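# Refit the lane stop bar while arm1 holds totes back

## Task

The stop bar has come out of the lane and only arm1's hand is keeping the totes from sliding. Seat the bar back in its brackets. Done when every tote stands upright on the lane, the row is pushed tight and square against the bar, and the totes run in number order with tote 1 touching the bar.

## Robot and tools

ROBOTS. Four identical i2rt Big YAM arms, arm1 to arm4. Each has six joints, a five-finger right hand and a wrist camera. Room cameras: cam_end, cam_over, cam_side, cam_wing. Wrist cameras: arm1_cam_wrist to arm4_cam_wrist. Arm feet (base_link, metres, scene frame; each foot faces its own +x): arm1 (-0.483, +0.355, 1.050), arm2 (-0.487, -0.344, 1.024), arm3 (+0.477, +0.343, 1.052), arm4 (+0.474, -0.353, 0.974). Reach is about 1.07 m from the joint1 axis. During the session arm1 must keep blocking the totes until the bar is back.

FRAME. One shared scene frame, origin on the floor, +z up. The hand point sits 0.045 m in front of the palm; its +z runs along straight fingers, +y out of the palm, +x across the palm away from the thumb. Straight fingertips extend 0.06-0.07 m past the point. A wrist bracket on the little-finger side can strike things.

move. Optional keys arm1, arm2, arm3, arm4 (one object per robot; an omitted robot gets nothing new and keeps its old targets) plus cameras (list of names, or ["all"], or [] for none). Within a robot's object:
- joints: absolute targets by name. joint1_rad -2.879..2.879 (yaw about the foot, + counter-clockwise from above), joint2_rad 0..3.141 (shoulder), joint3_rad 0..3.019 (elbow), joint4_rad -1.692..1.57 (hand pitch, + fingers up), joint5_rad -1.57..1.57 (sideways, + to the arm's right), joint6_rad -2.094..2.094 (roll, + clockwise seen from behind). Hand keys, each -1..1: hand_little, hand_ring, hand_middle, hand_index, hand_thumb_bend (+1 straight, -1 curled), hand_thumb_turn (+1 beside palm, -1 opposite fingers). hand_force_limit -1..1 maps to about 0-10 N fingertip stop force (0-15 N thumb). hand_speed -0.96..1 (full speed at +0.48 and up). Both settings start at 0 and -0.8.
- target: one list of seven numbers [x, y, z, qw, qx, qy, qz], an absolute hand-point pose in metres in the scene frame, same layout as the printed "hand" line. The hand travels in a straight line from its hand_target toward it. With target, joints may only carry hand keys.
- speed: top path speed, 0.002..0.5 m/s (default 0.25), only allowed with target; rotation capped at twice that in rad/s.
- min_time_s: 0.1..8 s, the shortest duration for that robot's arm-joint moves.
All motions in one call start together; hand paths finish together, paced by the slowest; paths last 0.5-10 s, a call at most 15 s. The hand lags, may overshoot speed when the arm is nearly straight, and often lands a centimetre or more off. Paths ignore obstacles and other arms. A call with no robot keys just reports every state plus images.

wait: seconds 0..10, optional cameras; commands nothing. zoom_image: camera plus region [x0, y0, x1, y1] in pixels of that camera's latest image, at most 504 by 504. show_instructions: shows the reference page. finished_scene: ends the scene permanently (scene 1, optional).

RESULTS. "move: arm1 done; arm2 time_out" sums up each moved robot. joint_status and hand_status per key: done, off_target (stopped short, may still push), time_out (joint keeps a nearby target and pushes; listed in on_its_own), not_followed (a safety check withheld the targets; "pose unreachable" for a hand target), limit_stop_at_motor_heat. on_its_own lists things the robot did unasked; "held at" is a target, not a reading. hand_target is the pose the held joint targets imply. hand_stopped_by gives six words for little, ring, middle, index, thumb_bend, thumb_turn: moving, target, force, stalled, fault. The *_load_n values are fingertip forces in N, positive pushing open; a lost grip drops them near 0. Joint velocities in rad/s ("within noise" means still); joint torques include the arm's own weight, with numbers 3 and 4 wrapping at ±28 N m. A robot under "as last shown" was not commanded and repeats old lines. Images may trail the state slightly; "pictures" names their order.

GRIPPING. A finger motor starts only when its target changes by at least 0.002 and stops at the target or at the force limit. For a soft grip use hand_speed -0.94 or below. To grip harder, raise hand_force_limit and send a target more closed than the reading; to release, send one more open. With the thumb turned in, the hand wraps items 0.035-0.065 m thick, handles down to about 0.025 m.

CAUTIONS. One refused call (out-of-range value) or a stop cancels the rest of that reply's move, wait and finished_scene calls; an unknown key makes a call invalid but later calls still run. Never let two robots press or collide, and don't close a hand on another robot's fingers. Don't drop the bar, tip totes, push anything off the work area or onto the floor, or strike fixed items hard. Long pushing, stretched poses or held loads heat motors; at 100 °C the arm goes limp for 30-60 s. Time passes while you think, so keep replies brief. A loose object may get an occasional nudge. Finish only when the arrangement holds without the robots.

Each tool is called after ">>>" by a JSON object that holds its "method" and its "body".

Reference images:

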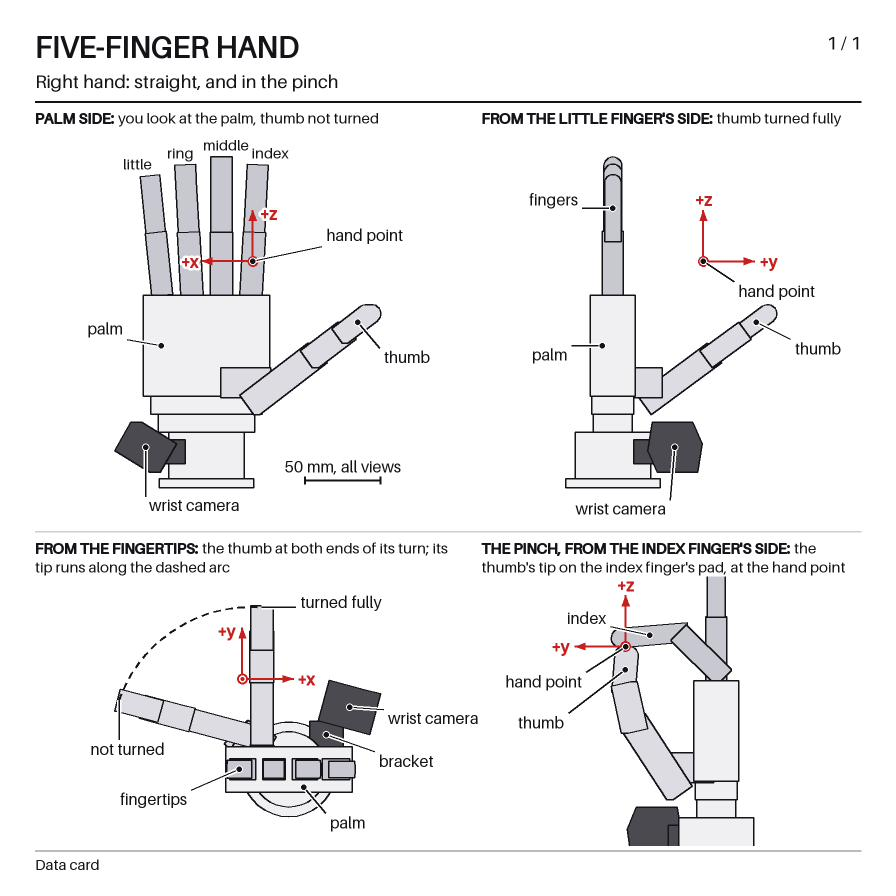

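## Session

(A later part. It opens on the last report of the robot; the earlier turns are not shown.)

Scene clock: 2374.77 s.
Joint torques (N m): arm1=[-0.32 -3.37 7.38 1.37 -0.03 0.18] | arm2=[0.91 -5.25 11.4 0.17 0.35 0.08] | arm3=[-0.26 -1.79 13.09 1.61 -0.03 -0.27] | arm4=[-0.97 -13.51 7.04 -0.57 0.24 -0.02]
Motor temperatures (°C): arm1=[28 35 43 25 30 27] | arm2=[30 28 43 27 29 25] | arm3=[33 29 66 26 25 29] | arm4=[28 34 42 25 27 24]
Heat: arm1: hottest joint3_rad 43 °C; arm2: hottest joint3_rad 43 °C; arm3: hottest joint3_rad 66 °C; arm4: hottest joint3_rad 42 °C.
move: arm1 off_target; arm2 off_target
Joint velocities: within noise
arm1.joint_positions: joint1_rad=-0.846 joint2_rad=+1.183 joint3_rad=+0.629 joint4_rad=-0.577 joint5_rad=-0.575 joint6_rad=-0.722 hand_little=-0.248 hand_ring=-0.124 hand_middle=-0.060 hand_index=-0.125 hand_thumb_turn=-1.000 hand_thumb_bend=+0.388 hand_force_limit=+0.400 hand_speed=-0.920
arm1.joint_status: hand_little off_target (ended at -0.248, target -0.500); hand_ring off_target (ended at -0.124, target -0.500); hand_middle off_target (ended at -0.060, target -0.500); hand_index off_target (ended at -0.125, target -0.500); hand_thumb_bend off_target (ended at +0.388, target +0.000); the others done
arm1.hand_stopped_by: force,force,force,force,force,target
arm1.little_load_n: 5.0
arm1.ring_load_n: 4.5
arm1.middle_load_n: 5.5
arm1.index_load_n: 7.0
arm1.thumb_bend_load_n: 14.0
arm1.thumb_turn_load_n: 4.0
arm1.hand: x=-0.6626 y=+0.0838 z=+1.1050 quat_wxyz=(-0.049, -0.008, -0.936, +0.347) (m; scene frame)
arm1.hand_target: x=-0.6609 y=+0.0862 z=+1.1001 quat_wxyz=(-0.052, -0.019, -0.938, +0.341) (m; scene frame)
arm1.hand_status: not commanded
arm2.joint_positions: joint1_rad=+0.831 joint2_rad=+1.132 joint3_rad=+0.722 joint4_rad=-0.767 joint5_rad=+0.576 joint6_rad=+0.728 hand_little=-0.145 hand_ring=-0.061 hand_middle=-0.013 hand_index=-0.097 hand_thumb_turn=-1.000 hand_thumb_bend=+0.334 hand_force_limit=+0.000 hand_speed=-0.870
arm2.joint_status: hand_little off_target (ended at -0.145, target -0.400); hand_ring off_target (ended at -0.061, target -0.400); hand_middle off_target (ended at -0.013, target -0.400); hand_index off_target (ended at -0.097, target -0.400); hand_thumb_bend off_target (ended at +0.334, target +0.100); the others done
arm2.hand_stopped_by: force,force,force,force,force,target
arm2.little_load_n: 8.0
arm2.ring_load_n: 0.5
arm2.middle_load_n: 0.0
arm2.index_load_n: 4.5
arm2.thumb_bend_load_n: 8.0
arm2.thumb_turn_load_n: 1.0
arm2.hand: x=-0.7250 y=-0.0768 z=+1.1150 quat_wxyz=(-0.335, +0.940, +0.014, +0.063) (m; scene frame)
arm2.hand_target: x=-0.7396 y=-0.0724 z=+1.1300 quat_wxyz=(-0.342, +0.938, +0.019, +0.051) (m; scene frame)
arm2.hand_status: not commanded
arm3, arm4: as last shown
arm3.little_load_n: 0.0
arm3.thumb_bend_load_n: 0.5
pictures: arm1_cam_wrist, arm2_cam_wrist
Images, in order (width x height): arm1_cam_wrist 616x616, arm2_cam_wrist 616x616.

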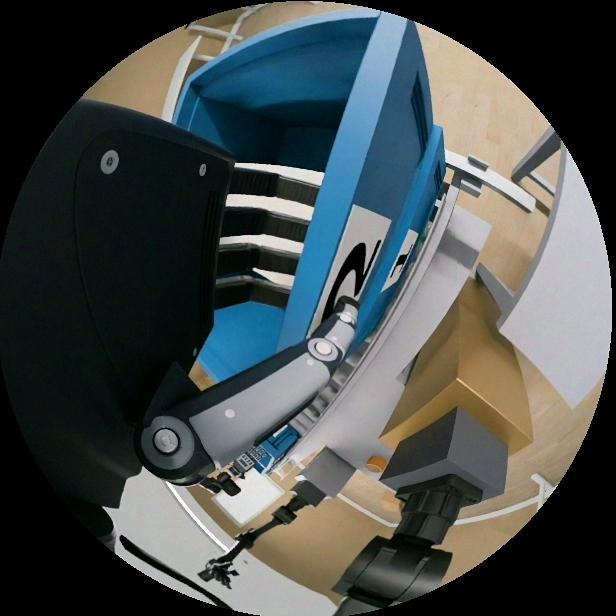

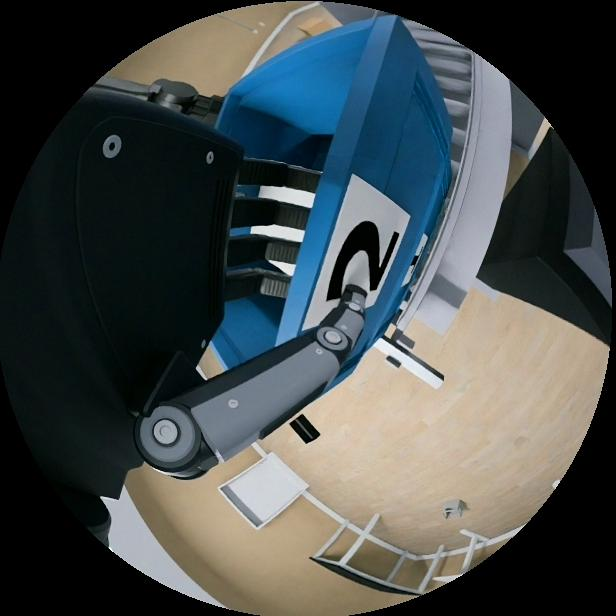

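>>> {"method": "move", "body": {"arm2": {"joints": {"hand_little": -0.5, "hand_ring": -0.5, "hand_middle": -0.5, "hand_index": -0.5, "hand_thumb_bend": 0.0, "hand_force_limit": 0.4, "hand_speed": -0.92}}, "cameras": ["arm1_cam_wrist", "arm2_cam_wrist", "cam_over", "cam_end"]}}

Scene clock: 2410.50 s.
Joint torques (N m): arm1=[-0.09 -3.19 7.09 1.52 -0.06 0.16] | arm2=[1.03 -5.71 11.45 0.1 0.32 0.15] | arm3=[-0.32 -1.9 13.09 1.61 -0.04 -0.27] | arm4=[-0.91 -13.63 7.02 -0.58 0.25 0]
Motor temperatures (°C): arm1=[28 35 42 25 30 27] | arm2=[30 28 46 27 29 25] | arm3=[33 29 66 26 25 29] | arm4=[28 34 42 25 27 24]
Heat: arm1: hottest joint3_rad 42 °C; arm2: hottest joint3_rad 46 °C; arm3: hottest joint3_rad 66 °C; arm4: hottest joint3_rad 42 °C.
move: arm2 off_target
Joint velocities: within noise
arm1, arm3, arm4: as last shown
arm1.joint_positions: joint1_rad=-0.845 joint2_rad=+1.183 joint3_rad=+0.629 joint4_rad=-0.576 joint5_rad=-0.575 joint6_rad=-0.721 hand_little=-0.248 hand_ring=-0.124 hand_middle=-0.060 hand_index=-0.125 hand_thumb_turn=-1.000 hand_thumb_bend=+0.388 hand_force_limit=+0.400 hand_speed=-0.920
arm1.little_load_n: 4.5
arm1.thumb_bend_load_n: 13.5
arm1.hand: x=-0.6625 y=+0.0834 z=+1.1051 quat_wxyz=(-0.049, -0.008, -0.936, +0.348) (m; scene frame)
arm2.joint_positions: joint1_rad=+0.831 joint2_rad=+1.134 joint3_rad=+0.722 joint4_rad=-0.767 joint5_rad=+0.576 joint6_rad=+0.729 hand_little=-0.146 hand_ring=-0.088 hand_middle=-0.054 hand_index=-0.109 hand_thumb_turn=-1.000 hand_thumb_bend=+0.331 hand_force_limit=+0.400 hand_speed=-0.920
arm2.joint_status: hand_little off_target (ended at -0.146, target -0.500); hand_ring off_target (ended at -0.088, target -0.500); hand_middle off_target (ended at -0.054, target -0.500); hand_index off_target (ended at -0.109, target -0.500); hand_thumb_bend off_target (ended at +0.331, target +0.000); the others done
arm2.hand_stopped_by: force,force,force,force,force,target
arm2.little_load_n: 3.0
arm2.ring_load_n: 6.5
arm2.middle_load_n: 8.5
arm2.index_load_n: 6.0
arm2.thumb_bend_load_n: 11.5
arm2.thumb_turn_load_n: 1.0
arm2.hand: x=-0.7251 y=-0.0768 z=+1.1146 quat_wxyz=(-0.334, +0.940, +0.014, +0.063) (m; scene frame)
arm2.hand_target: x=-0.7396 y=-0.0724 z=+1.1300 quat_wxyz=(-0.342, +0.938, +0.019, +0.051) (m; scene frame)
arm2.hand_status: not commanded
arm3.thumb_turn_load_n: 0.5
pictures: arm1_cam_wrist, arm2_cam_wrist, cam_end, cam_over
Images, in order (width x height): arm1_cam_wrist 616x616, arm2_cam_wrist 616x616, cam_end 896x504, cam_over 896x504.

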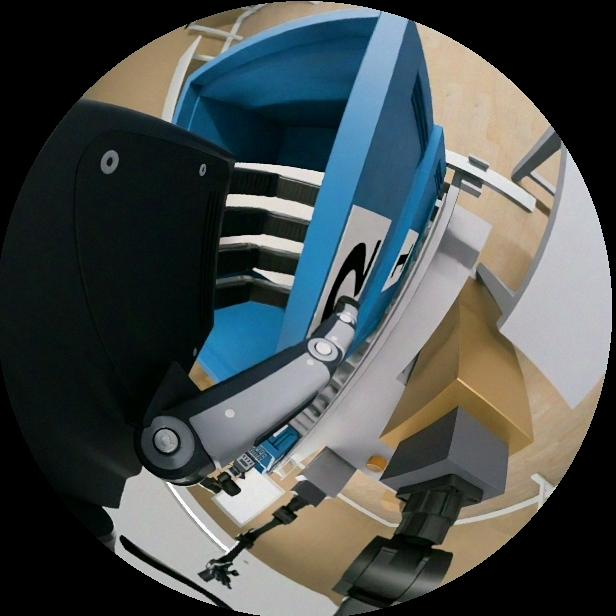

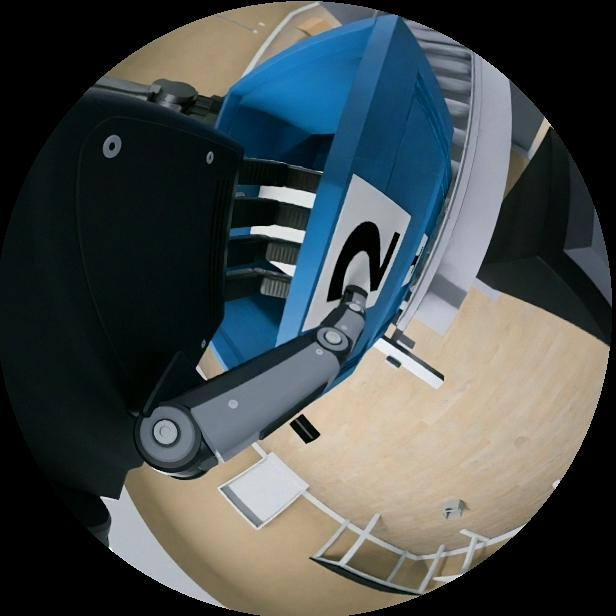

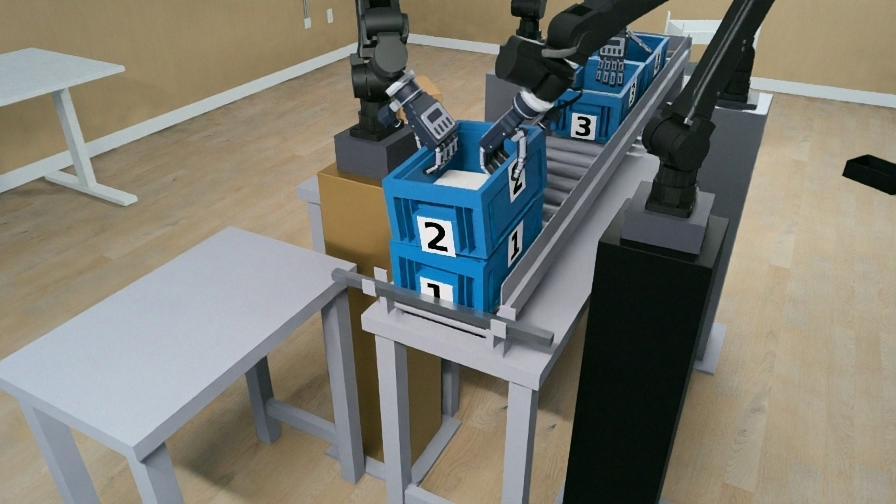

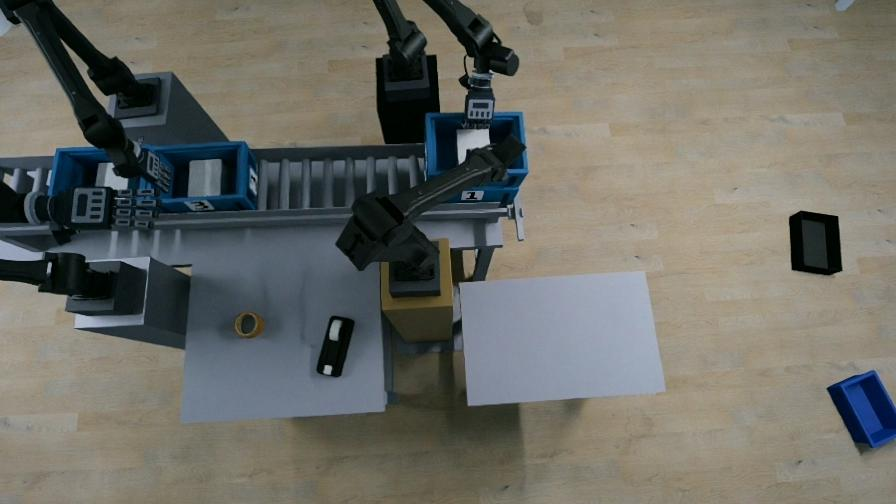

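>>> {"method": "move", "body": {"arm1": {"target": [-0.661, 0.086, 1.160, 0.0517, 0.0188, 0.9383, -0.3415], "speed": 0.05}, "arm2": {"target": [-0.738, -0.072, 1.180, 0.3415, -0.9383, -0.0188, -0.0517], "speed": 0.05}, "cameras": ["arm1_cam_wrist", "arm2_cam_wrist", "cam_side", "cam_end"]}}

Scene clock: 2418.13 s.
Joint torques (N m): arm1=[-0.44 -5.77 11.11 -0.69 -0.07 0.15] | arm2=[0.79 -8.7 13.14 -0.64 -0.33 0.09] | arm3=[-0.56 -1.73 13.08 1.55 -0.04 -0.27] | arm4=[-0.97 -13.68 7.04 -0.54 0.23 0]
Motor temperatures (°C): arm1=[28 35 42 25 30 27] | arm2=[30 28 46 27 29 25] | arm3=[33 29 66 26 25 29] | arm4=[28 34 42 25 27 24]
Heat: arm1: hottest joint3_rad 42 °C; arm2: hottest joint3_rad 46 °C; arm3: hottest joint3_rad 66 °C; arm4: hottest joint3_rad 42 °C.
move: arm1 off_target; arm2 off_target
Joint velocities: within noise
arm1.joint_positions: joint1_rad=-0.839 joint2_rad=+1.116 joint3_rad=+0.689 joint4_rad=-0.720 joint5_rad=-0.575 joint6_rad=-0.715 hand_little=-0.248 hand_ring=-0.124 hand_middle=-0.060 hand_index=-0.125 hand_thumb_turn=-1.000 hand_thumb_bend=+0.388 hand_force_limit=+0.400 hand_speed=-0.920
arm1.joint_status: not commanded
arm1.hand_stopped_by: force,force,force,force,force,target
arm1.little_load_n: 1.5
arm1.ring_load_n: 3.0
arm1.middle_load_n: 6.5
arm1.index_load_n: 10.0
arm1.thumb_bend_load_n: 12.0
arm1.thumb_turn_load_n: 4.0
arm1.hand: x=-0.6559 y=+0.0868 z=+1.1410 quat_wxyz=(-0.057, -0.011, -0.938, +0.342) (m; scene frame)
arm1.hand_target: x=-0.6608 y=+0.0857 z=+1.1594 quat_wxyz=(-0.052, -0.019, -0.938, +0.342) (m; scene frame)
arm1.hand_status: off_target (0.020 m and 1.1 deg from the pose sent, 0.055 m and 1.5 deg at the start)
arm2.joint_positions: joint1_rad=+0.830 joint2_rad=+1.116 joint3_rad=+0.803 joint4_rad=-0.893 joint5_rad=+0.592 joint6_rad=+0.726 hand_little=-0.146 hand_ring=-0.088 hand_middle=-0.054 hand_index=-0.109 hand_thumb_turn=-1.000 hand_thumb_bend=+0.331 hand_force_limit=+0.400 hand_speed=-0.920
arm2.joint_status: not commanded
arm2.hand_stopped_by: force,force,force,force,force,target
arm2.little_load_n: 1.0
arm2.ring_load_n: 6.0
arm2.middle_load_n: 9.0
arm2.index_load_n: 7.0
arm2.thumb_bend_load_n: 12.5
arm2.thumb_turn_load_n: 1.0
arm2.hand: x=-0.7224 y=-0.0751 z=+1.1467 quat_wxyz=(-0.331, +0.940, +0.018, +0.079) (m; scene frame)
arm2.hand_target: x=-0.7370 y=-0.0722 z=+1.1792 quat_wxyz=(-0.342, +0.938, +0.019, +0.052) (m; scene frame)
arm2.hand_status: off_target (0.037 m and 3.4 deg from the pose sent, 0.067 m and 1.6 deg at the start)
arm3: as last shown
arm3.thumb_bend_load_n: 0.0
arm3.thumb_turn_load_n: 0.0
arm4.joint_positions: joint1_rad=+0.390 joint2_rad=+1.453 joint3_rad=+1.051 joint4_rad=-1.182 joint5_rad=+0.002 joint6_rad=-1.132 hand_little=+1.000 hand_ring=+1.000 hand_middle=+1.000 hand_index=+1.000 hand_thumb_turn=+1.000 hand_thumb_bend=+1.000 hand_force_limit=+0.000 hand_speed=-0.800
arm4.joint_status: not commanded
arm4.hand_stopped_by: target,target,target,target,target,target
arm4.little_load_n: 0.0
arm4.ring_load_n: 0.0
arm4.middle_load_n: 0.0
arm4.index_load_n: 0.0
arm4.thumb_bend_load_n: 0.0
arm4.thumb_turn_load_n: 0.0
arm4.hand: x=+0.3701 y=-0.0289 z=+1.0760 quat_wxyz=(-0.001, +0.707, +0.707, -0.004) (m; scene frame)
arm4.hand_target: x=+0.3747 y=-0.0299 z=+1.0800 quat_wxyz=(+0.000, +0.707, +0.707, +0.000) (m; scene frame)
arm4.hand_status: not commanded
pictures: arm1_cam_wrist, arm2_cam_wrist, cam_end, cam_side
Images, in order (width x height): arm1_cam_wrist 616x616, arm2_cam_wrist 616x616, cam_end 896x504, cam_side 896x504.

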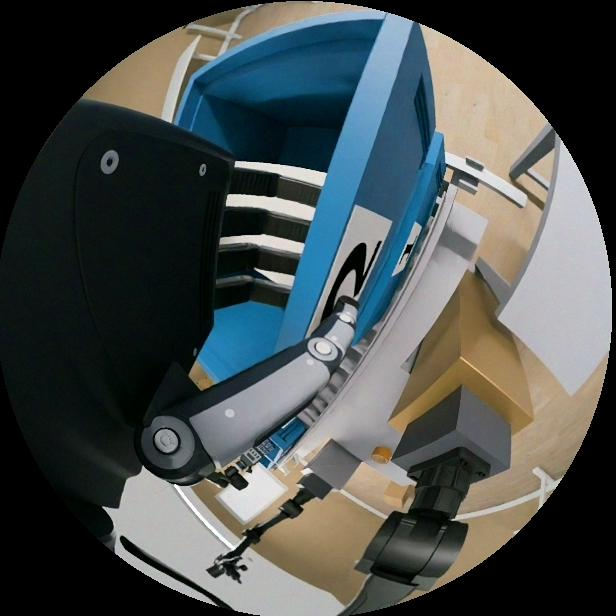

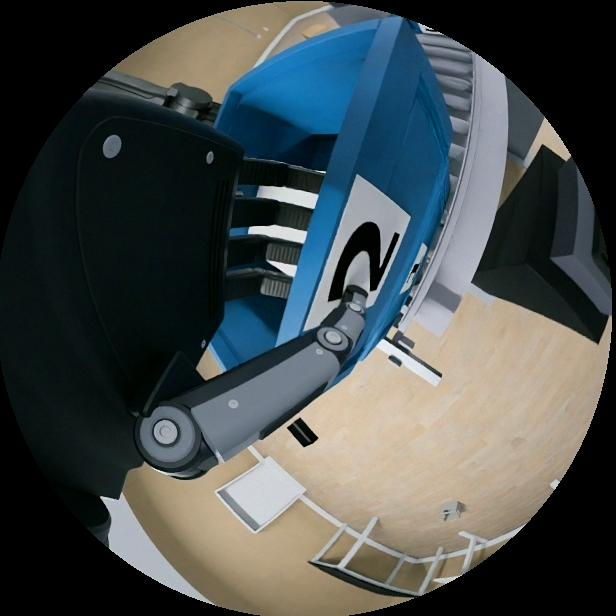

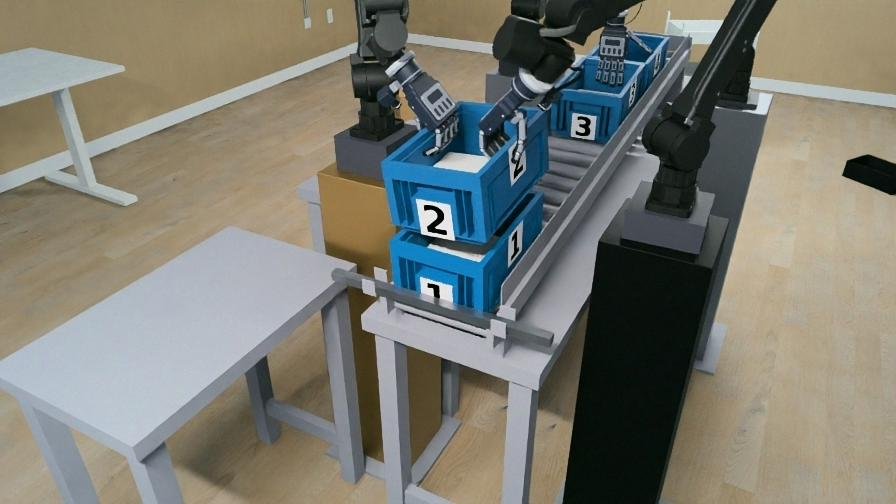

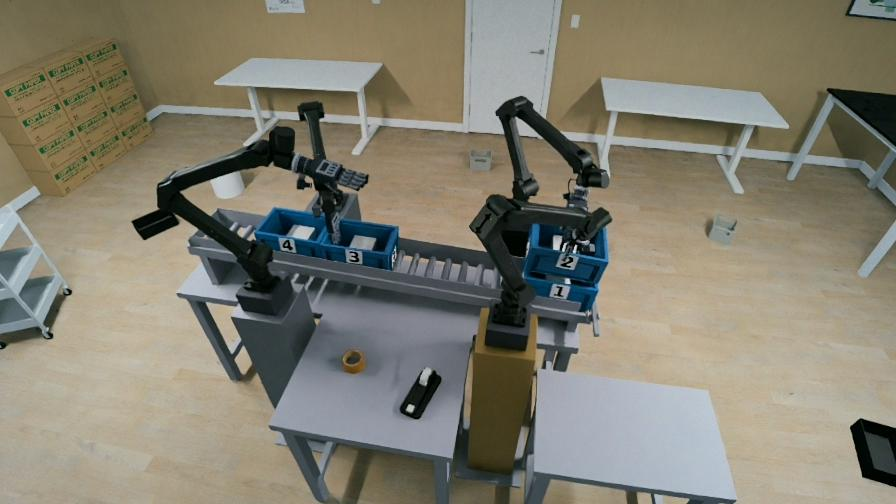

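>>> {"method": "move", "body": {"arm1": {"target": [-0.664, 0.086, 1.210, 0.0517, 0.0188, 0.9383, -0.3415], "speed": 0.05}, "arm2": {"target": [-0.738, -0.072, 1.235, 0.3415, -0.9383, -0.0188, -0.0517], "speed": 0.05}, "cameras": ["arm1_cam_wrist", "arm2_cam_wrist", "cam_side", "cam_end"]}}

Scene clock: 2426.77 s.
Joint torques (N m): arm1=[-0.85 -4.42 12.46 -0.59 -0.05 0.16] | arm2=[0.67 -8.41 14.13 -0.5 -0.24 0.1] | arm3=[-0.38 -1.79 13.08 1.59 -0.04 -0.26] | arm4=[-0.79 -13.92 7.05 -0.53 0.23 -0.01]
Motor temperatures (°C): arm1=[28 35 43 25 30 27] | arm2=[30 29 45 27 29 25] | arm3=[33 29 66 26 25 29] | arm4=[28 34 42 25 27 24]
Heat: arm1: hottest joint3_rad 43 °C; arm2: hottest joint3_rad 45 °C; arm3: hottest joint3_rad 66 °C; arm4: hottest joint3_rad 42 °C.
move: arm1 off_target; arm2 off_target
Joint velocities: within noise
arm1.joint_positions: joint1_rad=-0.838 joint2_rad=+1.076 joint3_rad=+0.792 joint4_rad=-0.875 joint5_rad=-0.576 joint6_rad=-0.715 hand_little=-0.248 hand_ring=-0.124 hand_middle=-0.060 hand_index=-0.125 hand_thumb_turn=-1.000 hand_thumb_bend=+0.388 hand_force_limit=+0.400 hand_speed=-0.920
arm1.joint_status: not commanded
arm1.hand_stopped_by: force,force,force,force,force,target
arm1.little_load_n: 1.0
arm1.ring_load_n: 3.0
arm1.middle_load_n: 6.5
arm1.index_load_n: 8.5
arm1.thumb_bend_load_n: 15.0
arm1.thumb_turn_load_n: 4.0
arm1.hand: x=-0.6571 y=+0.0862 z=+1.1871 quat_wxyz=(-0.062, -0.012, -0.939, +0.338) (m; scene frame)
arm1.hand_target: x=-0.6635 y=+0.0857 z=+1.2092 quat_wxyz=(-0.052, -0.019, -0.938, +0.342) (m; scene frame)
arm1.hand_status: off_target (0.024 m and 1.4 deg from the pose sent, 0.070 m and 1.1 deg at the start)
arm2.joint_positions: joint1_rad=+0.829 joint2_rad=+1.095 joint3_rad=+0.921 joint4_rad=-1.045 joint5_rad=+0.589 joint6_rad=+0.722 hand_little=-0.146 hand_ring=-0.088 hand_middle=-0.054 hand_index=-0.109 hand_thumb_turn=-1.000 hand_thumb_bend=+0.331 hand_force_limit=+0.400 hand_speed=-0.920
arm2.joint_status: not commanded
arm2.hand_stopped_by: force,force,force,force,force,target
arm2.little_load_n: 1.0
arm2.ring_load_n: 6.0
arm2.middle_load_n: 9.0
arm2.index_load_n: 7.0
arm2.thumb_bend_load_n: 12.5
arm2.thumb_turn_load_n: 1.0
arm2.hand: x=-0.7236 y=-0.0746 z=+1.1946 quat_wxyz=(-0.325, +0.942, +0.021, +0.084) (m; scene frame)
arm2.hand_target: x=-0.7366 y=-0.0725 z=+1.2339 quat_wxyz=(-0.342, +0.938, +0.019, +0.051) (m; scene frame)
arm2.hand_status: off_target (0.043 m and 4.1 deg from the pose sent, 0.090 m and 3.4 deg at the start)
arm3, arm4: as last shown
arm4.middle_load_n: 0.5
pictures: arm1_cam_wrist, arm2_cam_wrist, cam_end, cam_side
Images, in order (width x height): arm1_cam_wrist 616x616, arm2_cam_wrist 616x616, cam_end 896x504, cam_side 896x504.

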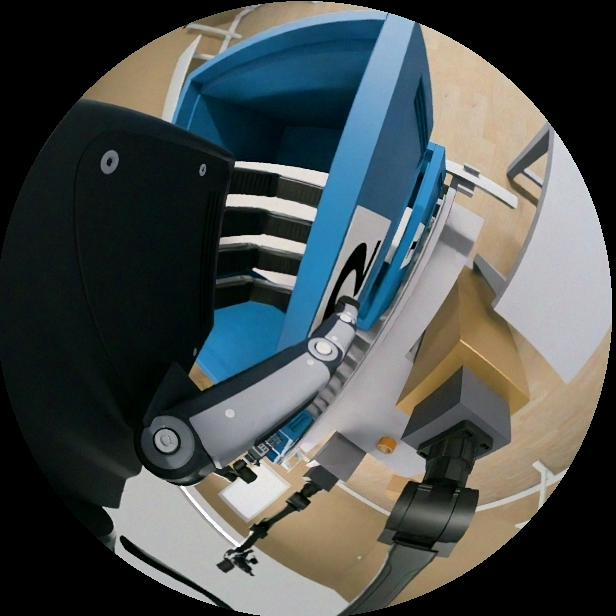

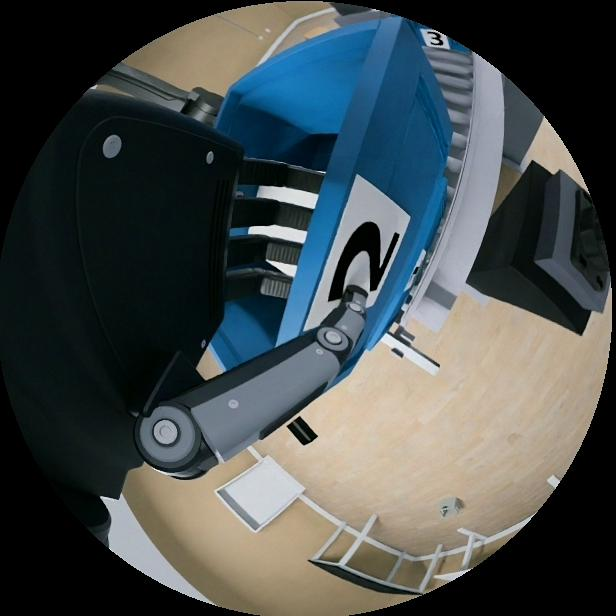

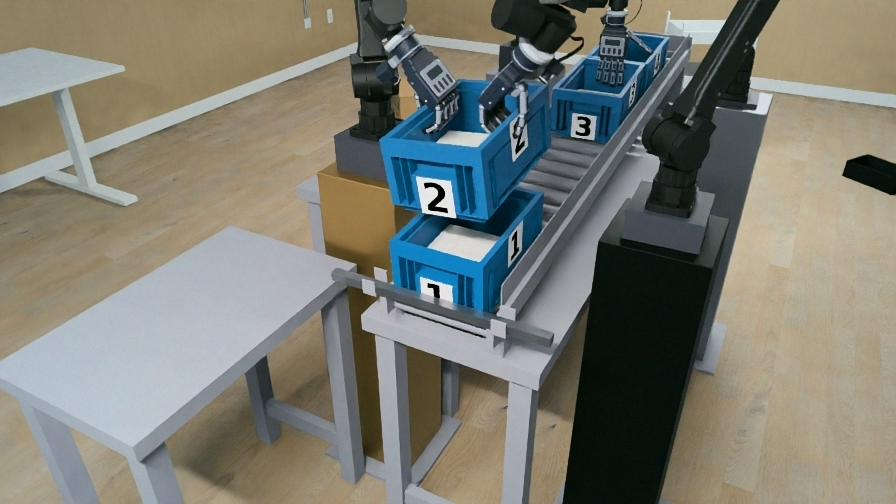

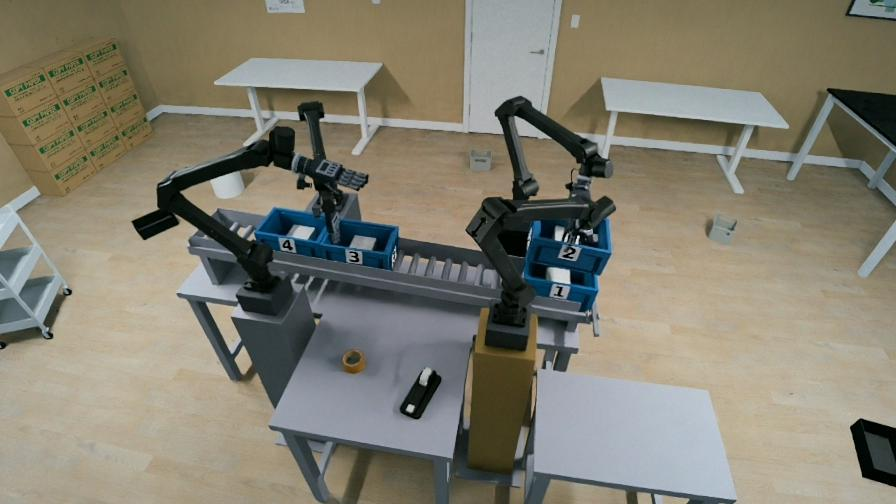

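>>> {"method": "move", "body": {"arm1": {"target": [-0.550, 0.086, 1.225, 0.0517, 0.0188, 0.9383, -0.3415], "speed": 0.07}, "arm2": {"target": [-0.624, -0.072, 1.250, 0.3415, -0.9383, -0.0188, -0.0517], "speed": 0.07}, "cameras": ["arm1_cam_wrist", "arm2_cam_wrist", "cam_side", "cam_end"]}}

Scene clock: 2437.57 s.
Joint torques (N m): arm1=[0.44 -1.44 9.28 0.79 -0.28 0.28] | arm2=[-1.08 -5.25 10.85 0.58 0.02 0.01] | arm3=[-0.38 -1.67 13.09 1.69 -0.03 -0.27] | arm4=[-0.91 -13.68 7.05 -0.53 0.23 -0.01]
Motor temperatures (°C): arm1=[28 35 45 25 30 27] | arm2=[30 29 44 27 29 25] | arm3=[33 29 66 26 25 29] | arm4=[28 34 42 25 27 24]
Heat: arm1: hottest joint3_rad 45 °C; arm2: hottest joint3_rad 44 °C; arm3: hottest joint3_rad 66 °C; arm4: hottest joint3_rad 42 °C.
move: arm1 done; arm2 off_target
Joint velocities: within noise
arm1.joint_positions: joint1_rad=-0.523 joint2_rad=+0.804 joint3_rad=+0.715 joint4_rad=-0.897 joint5_rad=-0.403 joint6_rad=-0.408 hand_little=-0.249 hand_ring=-0.124 hand_middle=-0.060 hand_index=-0.125 hand_thumb_turn=-1.000 hand_thumb_bend=+0.388 hand_force_limit=+0.400 hand_speed=-0.920
arm1.joint_status: not commanded
arm1.hand_stopped_by: force,force,force,force,force,target
arm1.little_load_n: 1.0
arm1.ring_load_n: 2.0
arm1.middle_load_n: 6.0
arm1.index_load_n: 6.5
arm1.thumb_bend_load_n: 17.5
arm1.thumb_turn_load_n: 3.5
arm1.hand: x=-0.5569 y=+0.0829 z=+1.2205 quat_wxyz=(-0.045, -0.008, -0.939, +0.342) (m; scene frame)
arm1.hand_target: x=-0.5501 y=+0.0858 z=+1.2249 quat_wxyz=(-0.052, -0.018, -0.938, +0.342) (m; scene frame)
arm1.hand_status: done (0.009 m and 1.4 deg from the pose sent, 0.114 m and 1.4 deg at the start)
arm2.joint_positions: joint1_rad=+0.531 joint2_rad=+0.844 joint3_rad=+0.853 joint4_rad=-1.057 joint5_rad=+0.425 joint6_rad=+0.416 hand_little=-0.146 hand_ring=-0.088 hand_middle=-0.054 hand_index=-0.109 hand_thumb_turn=-1.000 hand_thumb_bend=+0.332 hand_force_limit=+0.400 hand_speed=-0.920
arm2.joint_status: not commanded
arm2.hand_stopped_by: force,force,force,force,force,target
arm2.little_load_n: 0.0
arm2.ring_load_n: 2.5
arm2.middle_load_n: 7.5
arm2.index_load_n: 7.5
arm2.thumb_bend_load_n: 13.5
arm2.thumb_turn_load_n: 2.0
arm2.hand: x=-0.6249 y=-0.0746 z=+1.2304 quat_wxyz=(-0.323, +0.944, +0.021, +0.063) (m; scene frame)
arm2.hand_target: x=-0.6239 y=-0.0722 z=+1.2497 quat_wxyz=(-0.342, +0.938, +0.019, +0.052) (m; scene frame)
arm2.hand_status: off_target (0.020 m and 2.6 deg from the pose sent, 0.114 m and 4.1 deg at the start)
arm3, arm4: as last shown
arm4.middle_load_n: 0.0
pictures: arm1_cam_wrist, arm2_cam_wrist, cam_end, cam_side
Images, in order (width x height): arm1_cam_wrist 616x616, arm2_cam_wrist 616x616, cam_end 896x504, cam_side 896x504.

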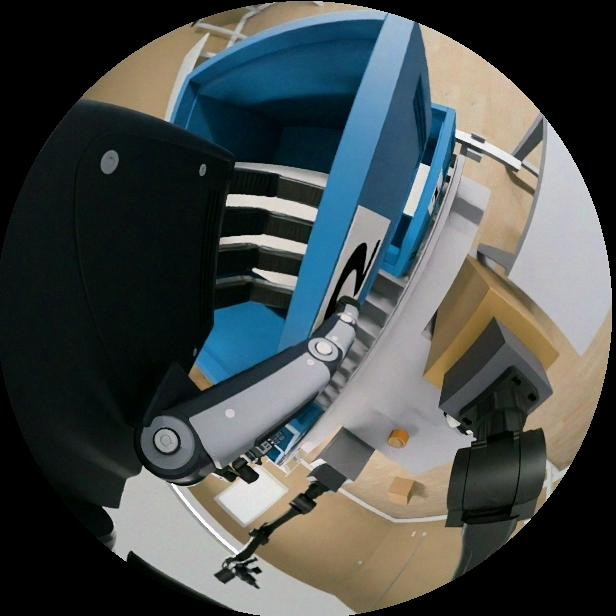

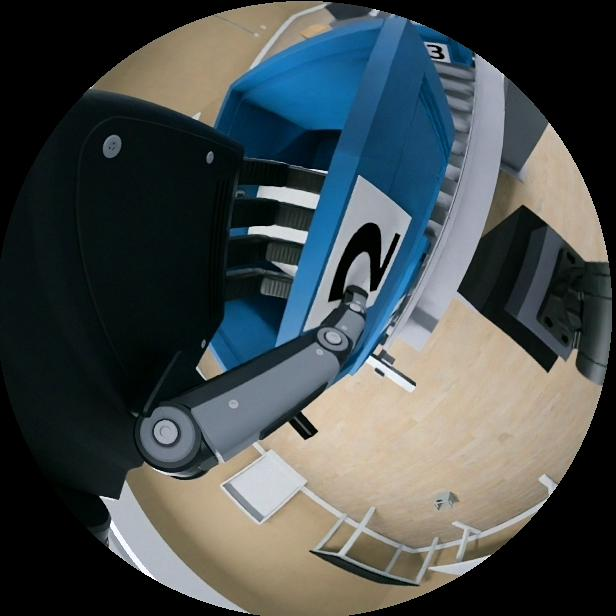

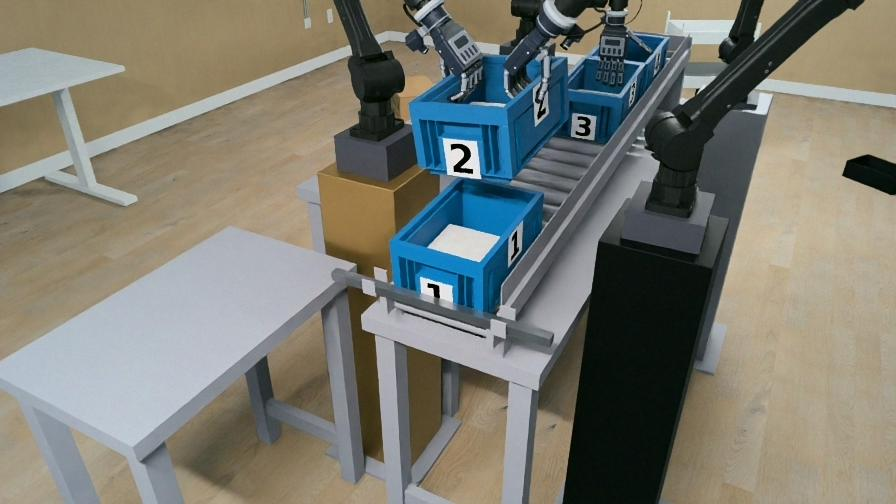

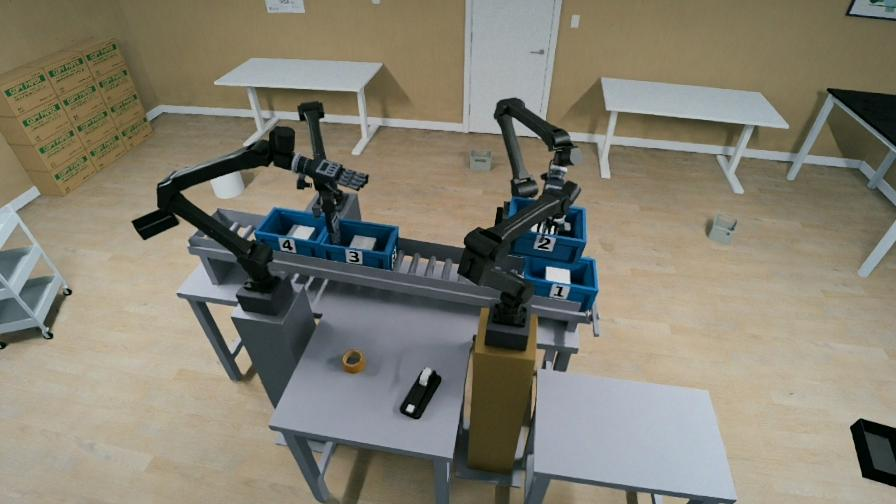

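>>> {"method": "move", "body": {"arm1": {"target": [-0.425, 0.086, 1.215, 0.0517, 0.0188, 0.9383, -0.3415], "speed": 0.07}, "arm2": {"target": [-0.499, -0.072, 1.240, 0.3415, -0.9383, -0.0188, -0.0517], "speed": 0.07}, "cameras": ["arm1_cam_wrist", "arm2_cam_wrist", "cam_side", "cam_end", "cam_over"]}}

Scene clock: 2446.13 s.
Joint torques (N m): arm1=[0.44 -0.91 8.99 1.29 -0.23 0.36] | arm2=[-0.91 -3.96 10.74 1.06 -0.19 0] | arm3=[-0.44 -1.79 13.11 1.62 -0.02 -0.28] | arm4=[-0.91 -13.68 7.06 -0.59 0.24 -0.01]
Motor temperatures (°C): arm1=[28 35 44 25 30 27] | arm2=[30 29 44 27 29 25] | arm3=[33 29 66 26 25 29] | arm4=[28 34 42 25 27 24]
Heat: arm1: hottest joint3_rad 44 °C; arm2: hottest joint3_rad 44 °C; arm3: hottest joint3_rad 66 °C; arm4: hottest joint3_rad 42 °C.
move: arm1 done; arm2 off_target
Joint velocities: within noise
arm1.joint_positions: joint1_rad=+0.064 joint2_rad=+0.673 joint3_rad=+0.629 joint4_rad=-0.837 joint5_rad=-0.038 joint6_rad=+0.068 hand_little=-0.249 hand_ring=-0.124 hand_middle=-0.060 hand_index=-0.125 hand_thumb_turn=-1.000 hand_thumb_bend=+0.389 hand_force_limit=+0.400 hand_speed=-0.920
arm1.joint_status: not commanded
arm1.hand_stopped_by: force,force,force,force,force,target
arm1.little_load_n: 1.0
arm1.ring_load_n: 2.5
arm1.middle_load_n: 6.0
arm1.index_load_n: 6.0
arm1.thumb_bend_load_n: 18.5
arm1.thumb_turn_load_n: 3.0
arm1.hand: x=-0.4315 y=+0.0829 z=+1.2122 quat_wxyz=(-0.041, -0.008, -0.940, +0.340) (m; scene frame)
arm1.hand_target: x=-0.4252 y=+0.0859 z=+1.2150 quat_wxyz=(-0.052, -0.019, -0.938, +0.341) (m; scene frame)
arm1.hand_status: done (0.008 m and 1.8 deg from the pose sent, 0.132 m and 1.4 deg at the start)
arm2.joint_positions: joint1_rad=-0.031 joint2_rad=+0.708 joint3_rad=+0.762 joint4_rad=-0.986 joint5_rad=+0.085 joint6_rad=-0.054 hand_little=-0.146 hand_ring=-0.088 hand_middle=-0.054 hand_index=-0.109 hand_thumb_turn=-1.000 hand_thumb_bend=+0.332 hand_force_limit=+0.400 hand_speed=-0.920
arm2.joint_status: not commanded
arm2.hand_stopped_by: force,force,force,force,force,target
arm2.little_load_n: 0.5
arm2.ring_load_n: 2.0
arm2.middle_load_n: 8.0
arm2.index_load_n: 8.0
arm2.thumb_bend_load_n: 14.5
arm2.thumb_turn_load_n: 2.5
arm2.hand: x=-0.5022 y=-0.0749 z=+1.2225 quat_wxyz=(-0.317, +0.947, +0.019, +0.051) (m; scene frame)
arm2.hand_target: x=-0.4991 y=-0.0723 z=+1.2398 quat_wxyz=(-0.341, +0.938, +0.019, +0.052) (m; scene frame)
arm2.hand_status: off_target (0.018 m and 2.9 deg from the pose sent, 0.126 m and 2.6 deg at the start)
arm3, arm4: as last shown
pictures: arm1_cam_wrist, arm2_cam_wrist, cam_end, cam_over, cam_side
Images, in order (width x height): arm1_cam_wrist 616x616, arm2_cam_wrist 616x616, cam_end 896x504, cam_over 896x504, cam_side 896x504.

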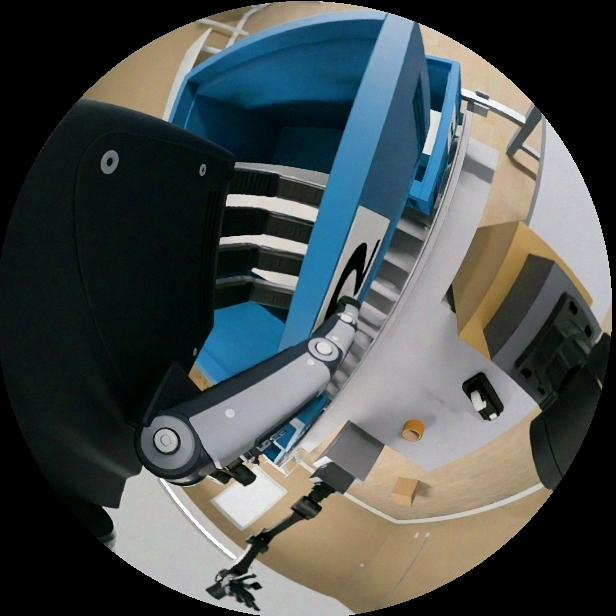

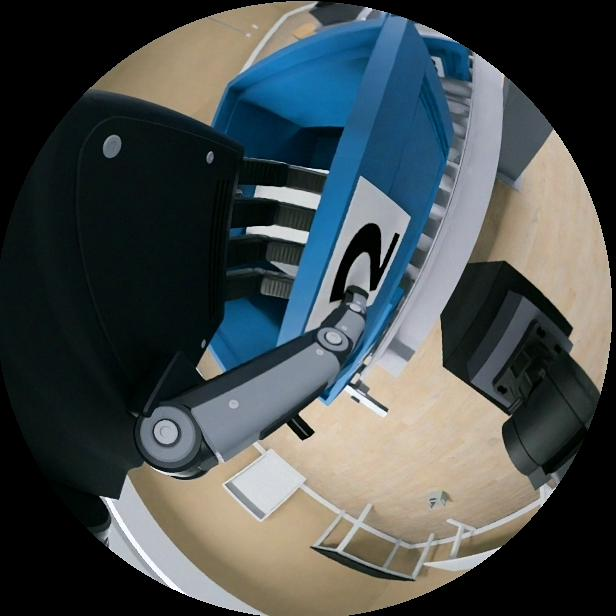

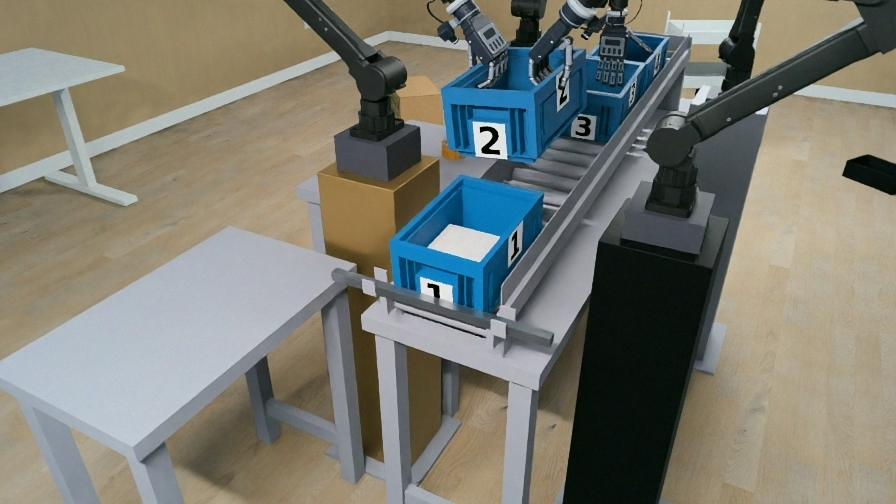

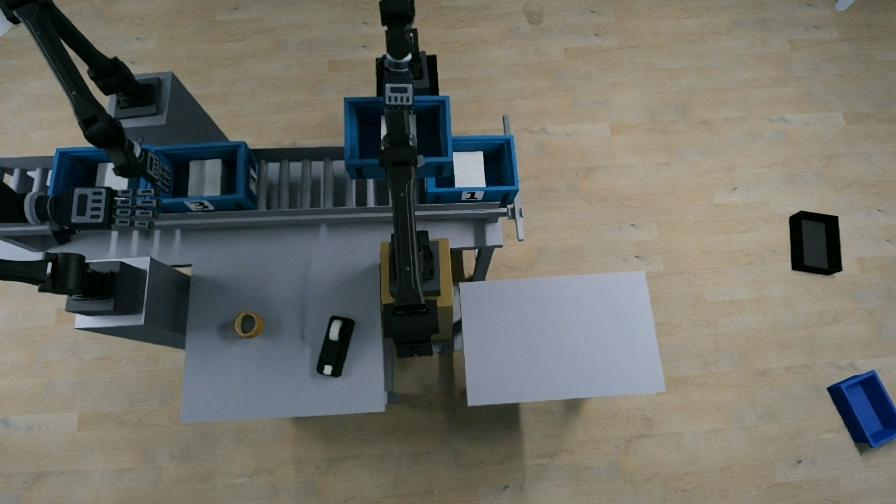

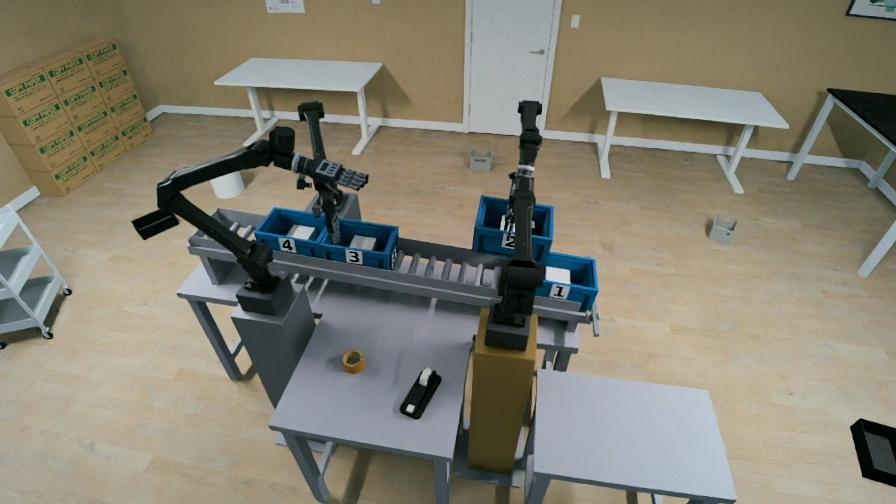

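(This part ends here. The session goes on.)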